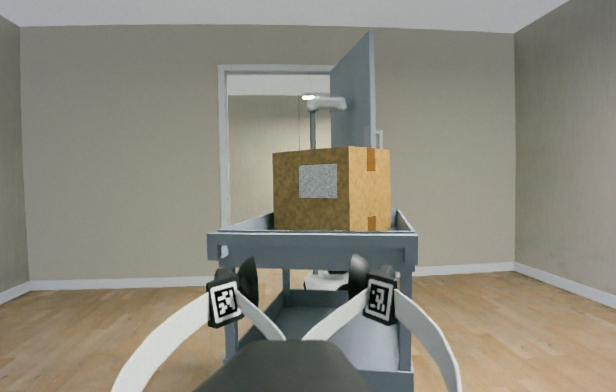

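Emit:
move --blocking false --r2 '{"base":{"translate_m":0.4},"joints":{"wrist_pitch_rad":1.57,"wrist_roll_rad":1.57,"lift_m":1.15,"gripper_m":0.12,"arm_m":0.1}}'

Emit:
wait --seconds 2.0

Emit:
wait --seconds 1.5 --cameras '["r2_head_camera","r2_wrist_camera","r2_head_left_camera"]'

Scene clock: 288.67 s.
move: r2 moving
r1: as last shown
r1.base_tilt: forward=-1.6 right=+1.3
r1.lidar_m: 1.39 0.33 0.25 - 0.25 0.25 0.55 3.75 1.06 2.38 2.80 3.75
r1.motor_effort: lift_m=+20(20) arm_m=+5(5) wheel_0=-6(6) wheel_1=+10(11) wheel_2=+0(0)
r1.servo_current: wrist_yaw_rad=65(65) wrist_pitch_rad=33(52) wrist_roll_rad=39(59) gripper_m=33(46)
r1.contact_limits: strafe_m 0.9
r1.wrist_depth_mm: - 137 - - 309 200 - / - 137 - - 314 202 - / 109 137 203 - 315 203 160 / 123 138 - - 320 203 160 / 1708 1921 - 1618 319 204 160 / 1182 1182 194 732 190 204 161 / 854 759 750 153 296 184 -
r2.base_odometry: x=-0.052 y=-0.790 heading=-2.247
r2.turned_by_wheels: +0.000
r2.turned_by_imu: +0.001
r2.base_tilt: forward=-0.7 right=+0.1
r2.lidar_m: 0.96 3.60 2.39 2.13 2.17 2.32 2.10 2.14 2.68 2.57 2.62 0.98
r2.base_status: translate_m moving
r2.joint_positions: lift_m=+0.788 arm_m=+0.051 wrist_yaw_rad=+0.002 wrist_pitch_rad=+0.582 wrist_roll_rad=+0.589 gripper_m=+0.075
r2.joint_status: lift_m moving; arm_m moving; wrist_pitch_rad moving; wrist_roll_rad moving; gripper_m moving
r2.measured_speeds: translate_m=+0.121 strafe_m=+0.000 rotate_rad=-0.002 lift_m=+0.146 arm_m=+0.195 wrist_yaw_rad=+0.000 wrist_pitch_rad=+1.819 wrist_roll_rad=+1.820
r2.motor_effort: lift_m=+21(25) arm_m=+11(11) wheel_0=+5(9) wheel_1=+7(9) wheel_2=-12(12)
r2.servo_current: wrist_yaw_rad=39(59) wrist_pitch_rad=85(111) wrist_roll_rad=111(111) gripper_m=104(104)
r2.hand_pose: x=+0.4625 y=-0.0868 z=+0.8073 quat_wxyz=(+0.917, +0.278, +0.275, -0.082) (m; r2's base frame)
r2.wrist_depth_mm: - - 891 976 - - 1808 / - - 732 1366 - 1756 1499 / - - - - 1756 1499 1308 / - - - 891 1397 1255 1118 / - - 1863 - 991 1118 991 / - 1863 191 1078 187 976 891 / 1808 1397 1308 - 991 878 809
pictures: none

Scene clock: 290.67 s.
earlier move: r2 moving
r1.base_odometry: x=-1.341 y=+1.565 heading=+2.878
r1.turned_by_wheels: +0.000
r1.turned_by_imu: +0.000
r1.base_tilt: forward=-1.6 right=+1.3
r1.lidar_m: 1.39 0.30 0.25 - 0.25 0.25 0.52 3.73 1.04 2.34 2.76 3.75
r1.base_status: not commanded
r1.joint_positions: lift_m=+0.127 arm_m=+0.000 wrist_yaw_rad=+3.092 wrist_pitch_rad=+0.002 wrist_roll_rad=+0.000 gripper_m=+0.056
r1.joint_status: not commanded
r1.measured_speeds: all 0
r1.motor_effort: lift_m=+20(20) arm_m=+5(5) wheel_0=-6(6) wheel_1=+10(11) wheel_2=+0(1)
r1.servo_current: wrist_yaw_rad=46(65) wrist_pitch_rad=33(52) wrist_roll_rad=39(65) gripper_m=39(52)
r1.contact_limits: strafe_m 0.9
r1.hand_pose: x=-0.1129 y=+0.1016 z=+0.3046 quat_wxyz=(+0.025, -0.001, +0.000, +1.000) (m; r1's base frame)
r1.wrist_depth_mm: - 136 - - 309 200 - / - 137 - - 314 200 - / 109 137 204 - 317 203 160 / 123 138 - - 319 203 160 / 1708 1921 - 1708 320 204 160 / 1160 1229 194 723 191 204 160 / 854 750 750 153 297 184 -
r2.base_odometry: x=-0.282 y=-1.077 heading=-2.247
r2.turned_by_wheels: +0.000
r2.turned_by_imu: +0.001
r2.base_tilt: forward=-0.7 right=+0.1
r2.lidar_m: 0.61 3.36 2.44 2.20 2.21 2.72 2.50 2.52 2.79 2.55 2.57 0.61
r2.base_status: translate_m moving
r2.joint_positions: lift_m=+1.150 arm_m=+0.100 wrist_yaw_rad=+0.002 wrist_pitch_rad=+1.567 wrist_roll_rad=+1.568 gripper_m=+0.120
r2.joint_status: lift_m moving; arm_m moving; wrist_pitch_rad moving; wrist_roll_rad moving; the others done
r2.measured_speeds: translate_m=+0.012 strafe_m=+0.000 rotate_rad=+0.000 lift_m=+0.000 arm_m=+0.000 wrist_yaw_rad=+0.000 wrist_pitch_rad=+0.000 wrist_roll_rad=+0.000
r2.motor_effort: lift_m=+23(25) arm_m=+9(11) wheel_0=+3(13) wheel_1=+3(9) wheel_2=-5(14)
r2.servo_current: wrist_yaw_rad=59(59) wrist_pitch_rad=39(111) wrist_roll_rad=46(111) gripper_m=52(117)
r2.hand_pose: x=+0.2720 y=-0.0874 z=+1.0396 quat_wxyz=(+0.502, +0.500, +0.500, -0.498) (m; r2's base frame)
r2.wrist_depth_mm: 1281 1229 1255 1255 1255 1229 1281 / 603 1281 1255 1229 1255 1255 1255 / 418 1008 1255 1281 1255 1255 1255 / - 768 1255 1255 - 1229 1255 / - 778 1255 1255 - 1255 1255 / - 732 198 1281 195 1229 1255 / 1308 1281 1308 - 1229 1229 1281
wait: 2.00 s; no rest
pictures: none

Scene clock: 291.00 s.
earlier move: r2 done
r1.base_odometry: x=-1.341 y=+1.565 heading=+2.878
r1.turned_by_wheels: +0.000
r1.turned_by_imu: +0.000
r1.base_tilt: forward=-1.6 right=+1.3
r1.lidar_m: 1.39 0.35 0.25 - 0.25 0.26 0.55 3.73 1.07 2.38 2.79 3.76
r1.base_status: not commanded
r1.joint_positions: lift_m=+0.127 arm_m=+0.000 wrist_yaw_rad=+3.092 wrist_pitch_rad=+0.002 wrist_roll_rad=+0.000 gripper_m=+0.056
r1.joint_status: not commanded
r1.measured_speeds: all 0
r1.motor_effort: lift_m=+20(20) arm_m=+5(5) wheel_0=-6(6) wheel_1=+10(11) wheel_2=+0(1)
r1.servo_current: wrist_yaw_rad=46(65) wrist_pitch_rad=39(52) wrist_roll_rad=46(65) gripper_m=39(52)
r1.contact_limits: strafe_m 0.9
r1.hand_pose: x=-0.1129 y=+0.1016 z=+0.3046 quat_wxyz=(+0.025, -0.001, +0.000, +1.000) (m; r1's base frame)
r1.wrist_depth_mm: - 136 - - 309 199 - / - 137 - - 312 200 - / 109 138 204 - 315 203 160 / 123 138 - - 317 202 160 / 1618 1921 - 1661 319 204 160 / 1182 1205 194 732 191 203 160 / 854 750 750 153 296 183 -
r2.base_odometry: x=-0.283 y=-1.077 heading=-2.247
r2.turned_by_wheels: +0.000
r2.turned_by_imu: +0.000
r2.base_tilt: forward=-0.7 right=+0.1
r2.lidar_m: 0.62 3.38 2.44 2.20 2.19 2.75 2.50 2.50 2.79 2.53 2.56 0.62
r2.base_status: done
r2.joint_positions: lift_m=+1.150 arm_m=+0.100 wrist_yaw_rad=+0.002 wrist_pitch_rad=+1.567 wrist_roll_rad=+1.568 gripper_m=+0.120
r2.joint_status: all done
r2.measured_speeds: all 0
r2.motor_effort: lift_m=+21(25) arm_m=+7(11) wheel_0=+2(13) wheel_1=+4(9) wheel_2=-4(14)
r2.servo_current: wrist_yaw_rad=52(59) wrist_pitch_rad=46(111) wrist_roll_rad=52(111) gripper_m=52(117)
r2.hand_pose: x=+0.2720 y=-0.0874 z=+1.0396 quat_wxyz=(+0.502, +0.500, +0.500, -0.498) (m; r2's base frame)
r2.wrist_depth_mm: 1255 1281 1255 1255 1229 1255 1255 / 609 1255 1255 1255 1229 1255 1255 / 421 991 1255 1229 1255 1229 1255 / - 768 1255 1255 - 1255 1255 / - 778 1281 1255 - 1229 1229 / - 732 198 1255 195 1255 1255 / 1281 1281 1281 - 1255 1281 1281
wait: 0.33 of 1.5 s (r2 has come to rest)
pictures: r2_head_camera, r2_head_left_camera, r2_wrist_camera
Images, in order (width x height): r2_head_camera 420x560, r2_head_left_camera 420x672, r2_wrist_camera 616x392.

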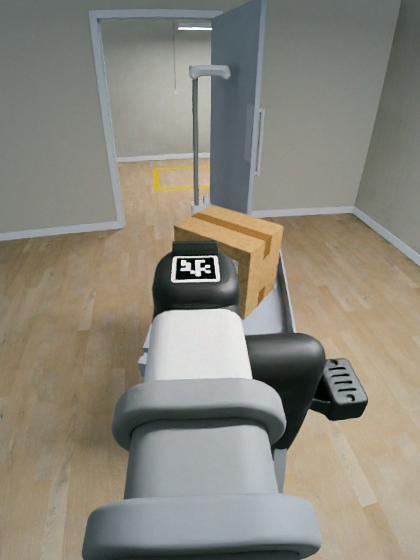

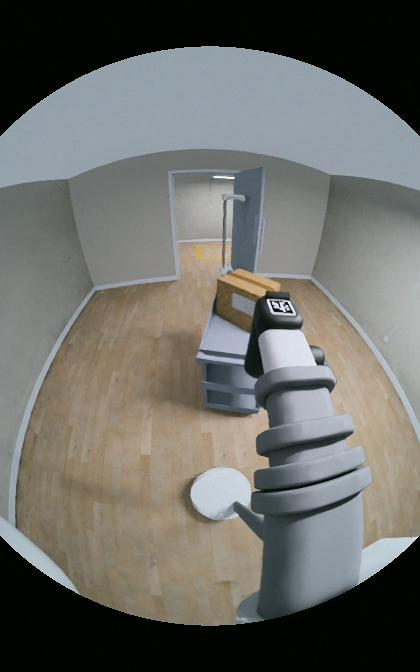

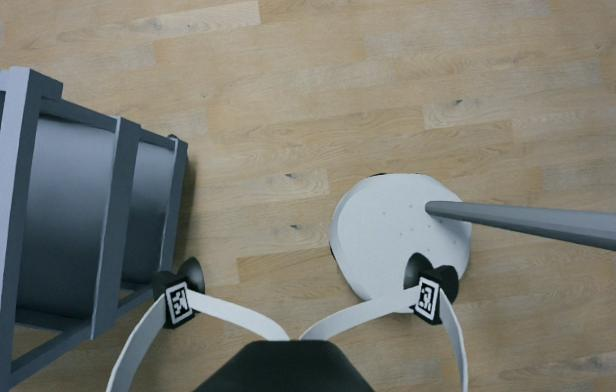

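Emit:
move --blocking false --r2 '{"base":{"translate_m":0.14},"joints":{"arm_m":0.2}}'

Emit:
wait --seconds 2.0 --cameras '["r2_wrist_camera"]'

Scene clock: 306.67 s.
move: r2 moving
r1: as last shown
r1.lidar_m: 1.40 0.31 0.25 - 0.25 0.25 0.55 3.72 1.06 2.34 2.79 3.79
r1.motor_effort: lift_m=+20(20) arm_m=+5(5) wheel_0=-5(6) wheel_1=+10(10) wheel_2=+0(0)
r1.servo_current: wrist_yaw_rad=52(52) wrist_pitch_rad=46(52) wrist_roll_rad=46(52) gripper_m=46(46)
r1.contact_limits: strafe_m 0.9
r1.wrist_depth_mm: - 136 - - 312 200 - / - 137 - - 315 201 - / 109 138 204 - 315 202 160 / 123 138 - - 319 203 160 / 1708 1921 - 1661 320 203 160 / 1182 1182 194 732 190 204 160 / 854 759 759 153 296 183 -
r2.base_odometry: x=-0.302 y=-1.102 heading=-2.246
r2.turned_by_wheels: +0.000
r2.turned_by_imu: +0.001
r2.base_tilt: forward=-0.7 right=+0.1
r2.lidar_m: 0.55 3.33 2.39 2.21 2.23 2.75 2.53 2.54 2.79 2.53 2.55 0.58
r2.base_status: translate_m moving
r2.joint_positions: lift_m=+1.150 arm_m=+0.150 wrist_yaw_rad=+0.002 wrist_pitch_rad=+1.567 wrist_roll_rad=+1.568 gripper_m=+0.120
r2.joint_status: arm_m moving
r2.measured_speeds: translate_m=+0.121 strafe_m=-0.001 rotate_rad=+0.001 lift_m=+0.000 arm_m=+0.195 wrist_yaw_rad=+0.000 wrist_pitch_rad=+0.000 wrist_roll_rad=+0.001
r2.motor_effort: lift_m=+21(21) arm_m=+5(11) wheel_0=+7(9) wheel_1=+6(7) wheel_2=-12(13)
r2.servo_current: wrist_yaw_rad=52(52) wrist_pitch_rad=39(46) wrist_roll_rad=52(59) gripper_m=52(52)
r2.hand_pose: x=+0.3226 y=-0.0874 z=+1.0396 quat_wxyz=(+0.502, +0.500, +0.500, -0.498) (m; r2's base frame)
r2.wrist_depth_mm: 1281 1229 1255 1255 1229 1255 1255 / 413 1281 1255 1255 1229 1229 1255 / 413 759 1255 1229 1281 1281 1255 / 407 - 1255 1229 - 1255 1255 / 421 768 1255 1255 - 1255 1255 / 410 189 198 1281 196 1255 1229 / 424 1281 1281 - 1255 1281 1255
pictures: none

Scene clock: 307.97 s.
earlier move: r2 done
r1.base_odometry: x=-1.341 y=+1.565 heading=+2.878
r1.turned_by_wheels: +0.000
r1.turned_by_imu: +0.000
r1.base_tilt: forward=-1.6 right=+1.3
r1.lidar_m: 1.39 0.34 0.25 - 0.25 0.25 0.54 3.73 1.07 2.34 2.81 3.75
r1.base_status: not commanded
r1.joint_positions: lift_m=+0.127 arm_m=+0.000 wrist_yaw_rad=+3.092 wrist_pitch_rad=+0.002 wrist_roll_rad=+0.000 gripper_m=+0.056
r1.joint_status: not commanded
r1.measured_speeds: all 0
r1.motor_effort: lift_m=+20(20) arm_m=+5(5) wheel_0=-6(6) wheel_1=+10(11) wheel_2=+0(0)
r1.servo_current: wrist_yaw_rad=59(65) wrist_pitch_rad=46(52) wrist_roll_rad=52(72) gripper_m=39(52)
r1.contact_limits: strafe_m 0.9
r1.hand_pose: x=-0.1129 y=+0.1016 z=+0.3046 quat_wxyz=(+0.025, -0.001, +0.000, +1.000) (m; r1's base frame)
r1.wrist_depth_mm: - 136 - - 310 199 - / - 137 - - 312 202 - / 109 138 203 - 317 202 160 / 123 138 - - 319 204 160 / 1661 1983 - 1618 322 203 161 / 1182 1182 194 723 191 204 160 / 831 750 750 153 297 183 -
r2.base_odometry: x=-0.370 y=-1.186 heading=-2.246
r2.turned_by_wheels: +0.000
r2.turned_by_imu: +0.000
r2.base_tilt: forward=-0.7 right=+0.1
r2.lidar_m: 0.47 0.53 2.44 2.24 2.24 2.80 2.63 2.64 2.76 2.51 2.55 0.47
r2.base_status: done
r2.joint_positions: lift_m=+1.150 arm_m=+0.200 wrist_yaw_rad=+0.002 wrist_pitch_rad=+1.567 wrist_roll_rad=+1.568 gripper_m=+0.120
r2.joint_status: all done
r2.measured_speeds: all 0
r2.motor_effort: lift_m=+21(21) arm_m=+7(11) wheel_0=+2(10) wheel_1=+3(8) wheel_2=-4(14)
r2.servo_current: wrist_yaw_rad=39(65) wrist_pitch_rad=46(52) wrist_roll_rad=39(59) gripper_m=52(59)
r2.hand_pose: x=+0.3720 y=-0.0874 z=+1.0396 quat_wxyz=(+0.502, +0.500, +0.500, -0.498) (m; r2's base frame)
r2.wrist_depth_mm: 1255 1255 1229 1255 1205 1229 1229 / - 439 424 1281 1255 1229 1229 / - - 427 1255 1255 1229 1229 / - - 452 1255 1255 1229 1255 / - 407 1060 1229 1255 1255 1255 / - 186 198 1281 198 1255 1229 / - - 404 - 1255 1229 1229
wait: 1.30 of 2 s (r2 has come to rest)
pictures: r2_wrist_camera
Images, in order (width x height): r2_wrist_camera 616x392.

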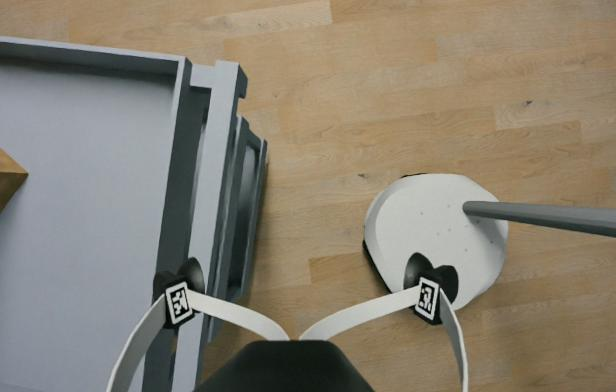

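Emit:
move --blocking false --r2 '{"base":{"translate_m":0.057},"joints":{"arm_m":0.3,"wrist_roll_rad":1.73}}'

Emit:
wait --seconds 2.0 --cameras '["r2_wrist_camera","r2_head_camera"]'

Scene clock: 324.03 s.
move: r2 moving
r1: as last shown
r1.lidar_m: 1.40 0.30 0.25 - 0.25 0.26 0.52 3.75 1.07 2.36 2.80 3.77
r1.motor_effort: lift_m=+20(20) arm_m=+5(5) wheel_0=-5(6) wheel_1=+10(11) wheel_2=+0(0)
r1.servo_current: wrist_yaw_rad=46(52) wrist_pitch_rad=39(52) wrist_roll_rad=46(59) gripper_m=39(46)
r1.contact_limits: strafe_m 0.9
r1.wrist_depth_mm: - 137 - - 310 201 - / - 137 - - 315 201 - / 109 138 203 - 315 202 160 / 123 138 - - 319 204 160 / 1756 1983 - 1661 319 204 160 / 1205 1205 193 741 191 204 160 / 854 750 750 153 296 183 -
r2.base_odometry: x=-0.390 y=-1.211 heading=-2.246
r2.turned_by_wheels: +0.000
r2.turned_by_imu: +0.000
r2.base_tilt: forward=-0.6 right=+0.0
r2.lidar_m: 0.43 0.47 2.44 2.24 2.26 2.81 2.66 2.66 2.75 2.51 2.55 0.46
r2.base_status: translate_m moving
r2.joint_positions: lift_m=+1.150 arm_m=+0.250 wrist_yaw_rad=+0.002 wrist_pitch_rad=+1.567 wrist_roll_rad=+1.728 gripper_m=+0.120
r2.joint_status: arm_m moving; wrist_roll_rad moving
r2.measured_speeds: translate_m=+0.120 strafe_m=+0.002 rotate_rad=-0.002 lift_m=+0.000 arm_m=+0.195 wrist_yaw_rad=+0.000 wrist_pitch_rad=+0.000 wrist_roll_rad=+0.002
r2.motor_effort: lift_m=+21(21) arm_m=+13(13) wheel_0=+7(10) wheel_1=+6(9) wheel_2=-11(12)
r2.servo_current: wrist_yaw_rad=52(52) wrist_pitch_rad=46(46) wrist_roll_rad=59(85) gripper_m=52(59)
r2.hand_pose: x=+0.4226 y=-0.0874 z=+1.0396 quat_wxyz=(+0.461, +0.538, +0.459, -0.536) (m; r2's base frame)
r2.wrist_depth_mm: 1281 1229 1255 1255 1255 1229 1229 / 1255 469 424 1255 1255 1255 1255 / - - 415 1255 1229 1255 1255 / 455 - 415 1255 1255 960 1229 / 452 - 404 1229 1255 - 1255 / - 185 197 1255 199 1255 1281 / - - - - 1255 1255 1255
pictures: none

Scene clock: 324.83 s.
earlier move: r2 done
r1.base_odometry: x=-1.341 y=+1.565 heading=+2.878
r1.turned_by_wheels: +0.000
r1.turned_by_imu: +0.000
r1.base_tilt: forward=-1.6 right=+1.3
r1.lidar_m: 1.39 0.32 0.25 - 0.25 0.25 0.55 3.73 1.06 2.39 2.81 3.77
r1.base_status: not commanded
r1.joint_positions: lift_m=+0.127 arm_m=+0.000 wrist_yaw_rad=+3.092 wrist_pitch_rad=+0.002 wrist_roll_rad=+0.000 gripper_m=+0.056
r1.joint_status: not commanded
r1.measured_speeds: all 0
r1.motor_effort: lift_m=+20(20) arm_m=+5(5) wheel_0=-6(6) wheel_1=+10(11) wheel_2=+0(0)
r1.servo_current: wrist_yaw_rad=46(65) wrist_pitch_rad=39(52) wrist_roll_rad=52(59) gripper_m=33(52)
r1.contact_limits: strafe_m 0.9
r1.hand_pose: x=-0.1129 y=+0.1016 z=+0.3046 quat_wxyz=(+0.025, -0.001, +0.000, +1.000) (m; r1's base frame)
r1.wrist_depth_mm: - 137 - - 310 200 - / - 137 - - 314 201 - / 109 137 203 - 315 203 160 / 123 138 - - 319 203 160 / 1708 1983 - 1661 320 204 160 / 1182 1205 193 732 190 204 161 / 854 759 750 153 297 183 -
r2.base_odometry: x=-0.406 y=-1.231 heading=-2.246
r2.turned_by_wheels: +0.000
r2.turned_by_imu: +0.000
r2.base_tilt: forward=-0.6 right=+0.1
r2.lidar_m: 0.41 0.45 2.46 2.25 2.28 2.85 2.67 2.69 2.74 2.50 2.55 0.39
r2.base_status: done
r2.joint_positions: lift_m=+1.150 arm_m=+0.300 wrist_yaw_rad=+0.002 wrist_pitch_rad=+1.567 wrist_roll_rad=+1.728 gripper_m=+0.120
r2.joint_status: all done
r2.measured_speeds: all 0
r2.motor_effort: lift_m=+21(21) arm_m=+7(14) wheel_0=+3(10) wheel_1=+2(9) wheel_2=-2(12)
r2.servo_current: wrist_yaw_rad=52(59) wrist_pitch_rad=39(46) wrist_roll_rad=46(85) gripper_m=59(59)
r2.hand_pose: x=+0.4720 y=-0.0874 z=+1.0396 quat_wxyz=(+0.461, +0.538, +0.459, -0.536) (m; r2's base frame)
r2.wrist_depth_mm: 1281 1308 1229 1255 1255 1229 1229 / 459 427 433 399 1229 1255 1229 / 439 - - 399 1255 1229 1229 / 345 449 - 397 1255 - 1229 / 355 445 - 402 1255 - 1255 / 415 186 190 413 196 1255 1255 / 452 - - - 1255 1255 1229
wait: 0.80 of 2 s (r2 has come to rest)
pictures: r2_head_camera, r2_wrist_camera
Images, in order (width x height): r2_head_camera 420x560, r2_wrist_camera 616x392.

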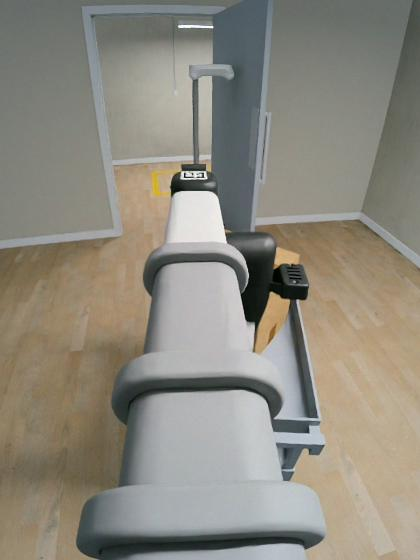

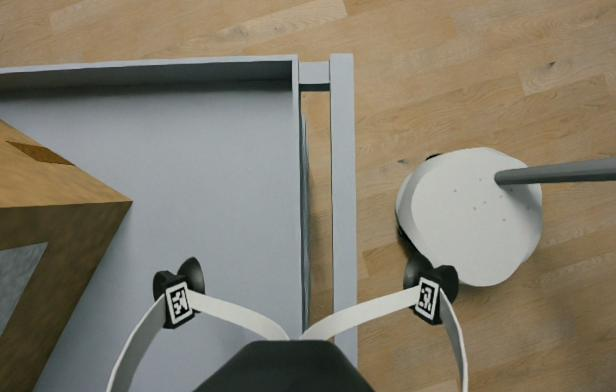

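Emit:
move --blocking false --r2 '{"joints":{"arm_m":0.279,"gripper_m":0.14}}'

Emit:
wait --seconds 0.8

Emit:
move --blocking false --r2 '{"joints":{"lift_m":0.95},"contact_limits":{"lift_m":0.25},"pace":"slow"}'

Emit:
wait --seconds 2.5 --cameras '["r2_wrist_camera"]'

Scene clock: 341.37 s.
move: r2 moving
r1: as last shown
r1.lidar_m: 1.38 0.32 0.25 - 0.25 0.25 0.55 3.75 1.06 2.36 2.77 3.76
r1.servo_current: wrist_yaw_rad=78(78) wrist_pitch_rad=46(46) wrist_roll_rad=33(52) gripper_m=33(46)
r1.contact_limits: strafe_m 0.9
r1.wrist_depth_mm: - 137 - - 312 200 - / - 137 - - 315 200 - / 109 138 203 - 315 203 160 / 123 138 - - 317 204 160 / 1661 1921 - 1618 320 204 160 / 1205 1182 194 732 191 203 160 / 842 750 750 153 296 183 -
r2.base_odometry: x=-0.406 y=-1.231 heading=-2.246
r2.turned_by_wheels: +0.000
r2.turned_by_imu: +0.000
r2.base_tilt: forward=-0.7 right=+0.1
r2.lidar_m: 0.40 0.47 2.44 2.22 2.27 2.86 2.68 2.72 2.74 2.50 2.53 0.41
r2.base_status: not commanded
r2.joint_positions: lift_m=+1.150 arm_m=+0.279 wrist_yaw_rad=+0.002 wrist_pitch_rad=+1.567 wrist_roll_rad=+1.728 gripper_m=+0.132
r2.joint_status: arm_m moving; gripper_m moving
r2.measured_speeds: all 0
r2.motor_effort: lift_m=+21(21) arm_m=-7(11) wheel_0=+2(3) wheel_1=+3(3) wheel_2=-2(3)
r2.servo_current: wrist_yaw_rad=39(72) wrist_pitch_rad=39(46) wrist_roll_rad=52(59) gripper_m=78(98)
r2.hand_pose: x=+0.4513 y=-0.0874 z=+1.0396 quat_wxyz=(+0.461, +0.538, +0.459, -0.536) (m; r2's base frame)
r2.wrist_depth_mm: 1255 1255 1255 1255 1229 1229 1229 / 439 455 424 480 1255 1229 1205 / - - - 469 1255 1229 1229 / 389 466 - 439 1281 - 1229 / 387 - - 402 1255 - 1229 / 433 186 187 402 1281 1229 1229 / - - - - 1229 1229 1229
pictures: none

Scene clock: 342.00 s.
earlier move: r2 done
r1.base_odometry: x=-1.341 y=+1.565 heading=+2.878
r1.turned_by_wheels: +0.000
r1.turned_by_imu: +0.000
r1.base_tilt: forward=-1.6 right=+1.3
r1.lidar_m: 1.40 0.31 0.25 - 0.25 0.25 0.53 3.72 1.06 2.38 2.77 3.76
r1.base_status: not commanded
r1.joint_positions: lift_m=+0.127 arm_m=+0.000 wrist_yaw_rad=+3.092 wrist_pitch_rad=+0.002 wrist_roll_rad=+0.000 gripper_m=+0.056
r1.joint_status: not commanded
r1.measured_speeds: all 0
r1.motor_effort: lift_m=+20(20) arm_m=+5(5) wheel_0=-6(6) wheel_1=+10(11) wheel_2=+0(0)
r1.servo_current: wrist_yaw_rad=52(78) wrist_pitch_rad=39(46) wrist_roll_rad=59(59) gripper_m=39(46)
r1.contact_limits: strafe_m 0.9
r1.hand_pose: x=-0.1129 y=+0.1016 z=+0.3046 quat_wxyz=(+0.025, -0.001, +0.000, +1.000) (m; r1's base frame)
r1.wrist_depth_mm: - 136 - - 310 200 - / - 137 - - 315 200 - / 109 137 202 - 315 202 160 / 123 138 - - 319 203 160 / 1661 1921 - 1661 319 204 160 / 1182 1205 193 723 191 204 160 / 842 750 759 153 297 183 -
r2.base_odometry: x=-0.406 y=-1.231 heading=-2.246
r2.turned_by_wheels: +0.000
r2.turned_by_imu: +0.000
r2.base_tilt: forward=-0.6 right=+0.1
r2.lidar_m: 0.41 0.47 2.45 2.24 2.26 2.81 2.69 2.71 2.74 2.51 2.53 0.43
r2.base_status: not commanded
r2.joint_positions: lift_m=+1.150 arm_m=+0.279 wrist_yaw_rad=+0.002 wrist_pitch_rad=+1.567 wrist_roll_rad=+1.728 gripper_m=+0.140
r2.joint_status: all done
r2.measured_speeds: all 0
r2.motor_effort: lift_m=+21(21) arm_m=-7(11) wheel_0=+3(3) wheel_1=+3(3) wheel_2=-3(3)
r2.servo_current: wrist_yaw_rad=52(72) wrist_pitch_rad=46(46) wrist_roll_rad=39(65) gripper_m=52(98)
r2.hand_pose: x=+0.4513 y=-0.0874 z=+1.0396 quat_wxyz=(+0.461, +0.538, +0.459, -0.536) (m; r2's base frame)
r2.wrist_depth_mm: 1229 1255 1255 1229 1229 1255 1229 / 436 455 424 480 1229 1229 1229 / - - - 466 1229 1255 1229 / 387 466 - 442 1229 - 1229 / 384 - - 415 1281 - 1255 / 430 185 177 399 1255 1255 1281 / - - - - 1229 1255 1255
wait: 0.63 of 0.8 s (r2 has come to rest)
pictures: none

Scene clock: 342.50 s.
move: r2 moving
r1: as last shown
r1.base_tilt: forward=-1.6 right=+1.2
r1.lidar_m: 1.39 0.35 0.25 - 0.25 0.25 0.52 3.72 1.07 2.38 2.77 3.75
r1.motor_effort: lift_m=+20(20) arm_m=+5(5) wheel_0=-5(6) wheel_1=+10(10) wheel_2=+0(0)
r1.servo_current: wrist_yaw_rad=72(72) wrist_pitch_rad=39(46) wrist_roll_rad=65(65) gripper_m=46(46)
r1.contact_limits: strafe_m 0.9
r1.wrist_depth_mm: - 136 - - 312 200 - / - 137 - - 314 200 - / 109 138 204 - 315 202 160 / 123 138 - - 315 203 160 / 1708 1983 - 1708 319 204 160 / 1160 1182 193 732 191 203 160 / 854 750 750 153 296 183 -
r2.base_odometry: x=-0.406 y=-1.231 heading=-2.246
r2.turned_by_wheels: +0.000
r2.turned_by_imu: +0.000
r2.base_tilt: forward=-0.7 right=+0.1
r2.lidar_m: 0.40 0.47 2.46 2.23 2.26 2.82 2.68 2.69 2.72 2.50 2.54 0.42
r2.base_status: not commanded
r2.joint_positions: lift_m=+1.125 arm_m=+0.279 wrist_yaw_rad=+0.002 wrist_pitch_rad=+1.567 wrist_roll_rad=+1.728 gripper_m=+0.140
r2.joint_status: lift_m moving
r2.measured_speeds: translate_m=+0.000 strafe_m=+0.000 rotate_rad=+0.000 lift_m=-0.097 arm_m=+0.000 wrist_yaw_rad=+0.000 wrist_pitch_rad=+0.000 wrist_roll_rad=+0.000
r2.motor_effort: lift_m=+12(21) arm_m=-7(7) wheel_0=+3(3) wheel_1=+2(3) wheel_2=-2(3)
r2.servo_current: wrist_yaw_rad=39(52) wrist_pitch_rad=39(46) wrist_roll_rad=46(52) gripper_m=52(59)
r2.contact_limits: lift_m 0.25
r2.hand_pose: x=+0.4513 y=-0.0874 z=+1.0149 quat_wxyz=(+0.461, +0.538, +0.459, -0.536) (m; r2's base frame)
r2.wrist_depth_mm: 1255 1229 1255 1205 1229 1229 1205 / 433 404 418 377 1229 1229 1205 / - - - 377 1229 1229 1205 / 384 - - 439 1205 - 1229 / 387 - - 424 1229 - 1205 / 415 184 177 377 1229 1229 1229 / - - - - 1255 1205 1229
pictures: none

Scene clock: 344.37 s.
earlier move: r2 done
r1.base_odometry: x=-1.341 y=+1.565 heading=+2.878
r1.turned_by_wheels: +0.000
r1.turned_by_imu: +0.000
r1.base_tilt: forward=-1.6 right=+1.3
r1.lidar_m: 1.38 0.30 0.25 - 0.25 0.25 0.53 3.70 1.06 2.35 2.79 3.74
r1.base_status: not commanded
r1.joint_positions: lift_m=+0.127 arm_m=+0.000 wrist_yaw_rad=+3.092 wrist_pitch_rad=+0.002 wrist_roll_rad=+0.000 gripper_m=+0.056
r1.joint_status: not commanded
r1.measured_speeds: all 0
r1.motor_effort: lift_m=+20(20) arm_m=+5(5) wheel_0=-6(6) wheel_1=+10(11) wheel_2=+0(0)
r1.servo_current: wrist_yaw_rad=52(72) wrist_pitch_rad=46(52) wrist_roll_rad=59(65) gripper_m=39(46)
r1.contact_limits: strafe_m 0.9
r1.hand_pose: x=-0.1129 y=+0.1016 z=+0.3046 quat_wxyz=(+0.025, -0.001, +0.000, +1.000) (m; r1's base frame)
r1.wrist_depth_mm: - 137 - - 309 200 - / - 137 - - 314 201 - / 109 137 204 - 314 203 160 / 123 138 - - 315 203 160 / 1661 1921 - 1708 317 204 161 / 1182 1182 194 732 191 203 160 / 842 741 759 153 298 183 -
r2.base_odometry: x=-0.406 y=-1.231 heading=-2.246
r2.turned_by_wheels: +0.000
r2.turned_by_imu: +0.000
r2.base_tilt: forward=-0.7 right=+0.1
r2.lidar_m: 0.41 0.48 2.46 2.24 2.26 2.84 2.67 2.70 2.75 2.50 2.53 0.43
r2.base_status: not commanded
r2.joint_positions: lift_m=+0.950 arm_m=+0.279 wrist_yaw_rad=+0.002 wrist_pitch_rad=+1.567 wrist_roll_rad=+1.728 gripper_m=+0.140
r2.joint_status: all done
r2.measured_speeds: all 0
r2.motor_effort: lift_m=+14(21) arm_m=-7(7) wheel_0=+3(4) wheel_1=+3(3) wheel_2=-2(3)
r2.servo_current: wrist_yaw_rad=39(59) wrist_pitch_rad=39(52) wrist_roll_rad=46(59) gripper_m=59(59)
r2.contact_limits: lift_m 0.25
r2.hand_pose: x=+0.4513 y=-0.0874 z=+0.8401 quat_wxyz=(+0.461, +0.538, +0.459, -0.536) (m; r2's base frame)
r2.wrist_depth_mm: - - 212 202 1060 1042 1042 / - - 208 202 1042 1060 1042 / - - - 201 1042 1042 1042 / - - 243 202 - - 798 / - - 219 202 1078 - - / - 185 197 166 211 205 1042 / - - - - 1042 1060 1042
wait: 1.87 of 2.5 s (r2 has come to rest)
pictures: r2_wrist_camera
Images, in order (width x height): r2_wrist_camera 616x392.

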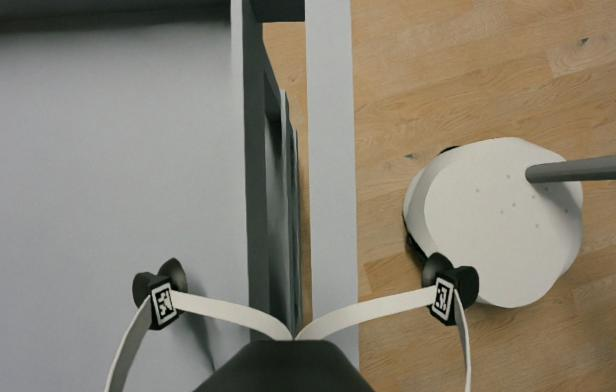

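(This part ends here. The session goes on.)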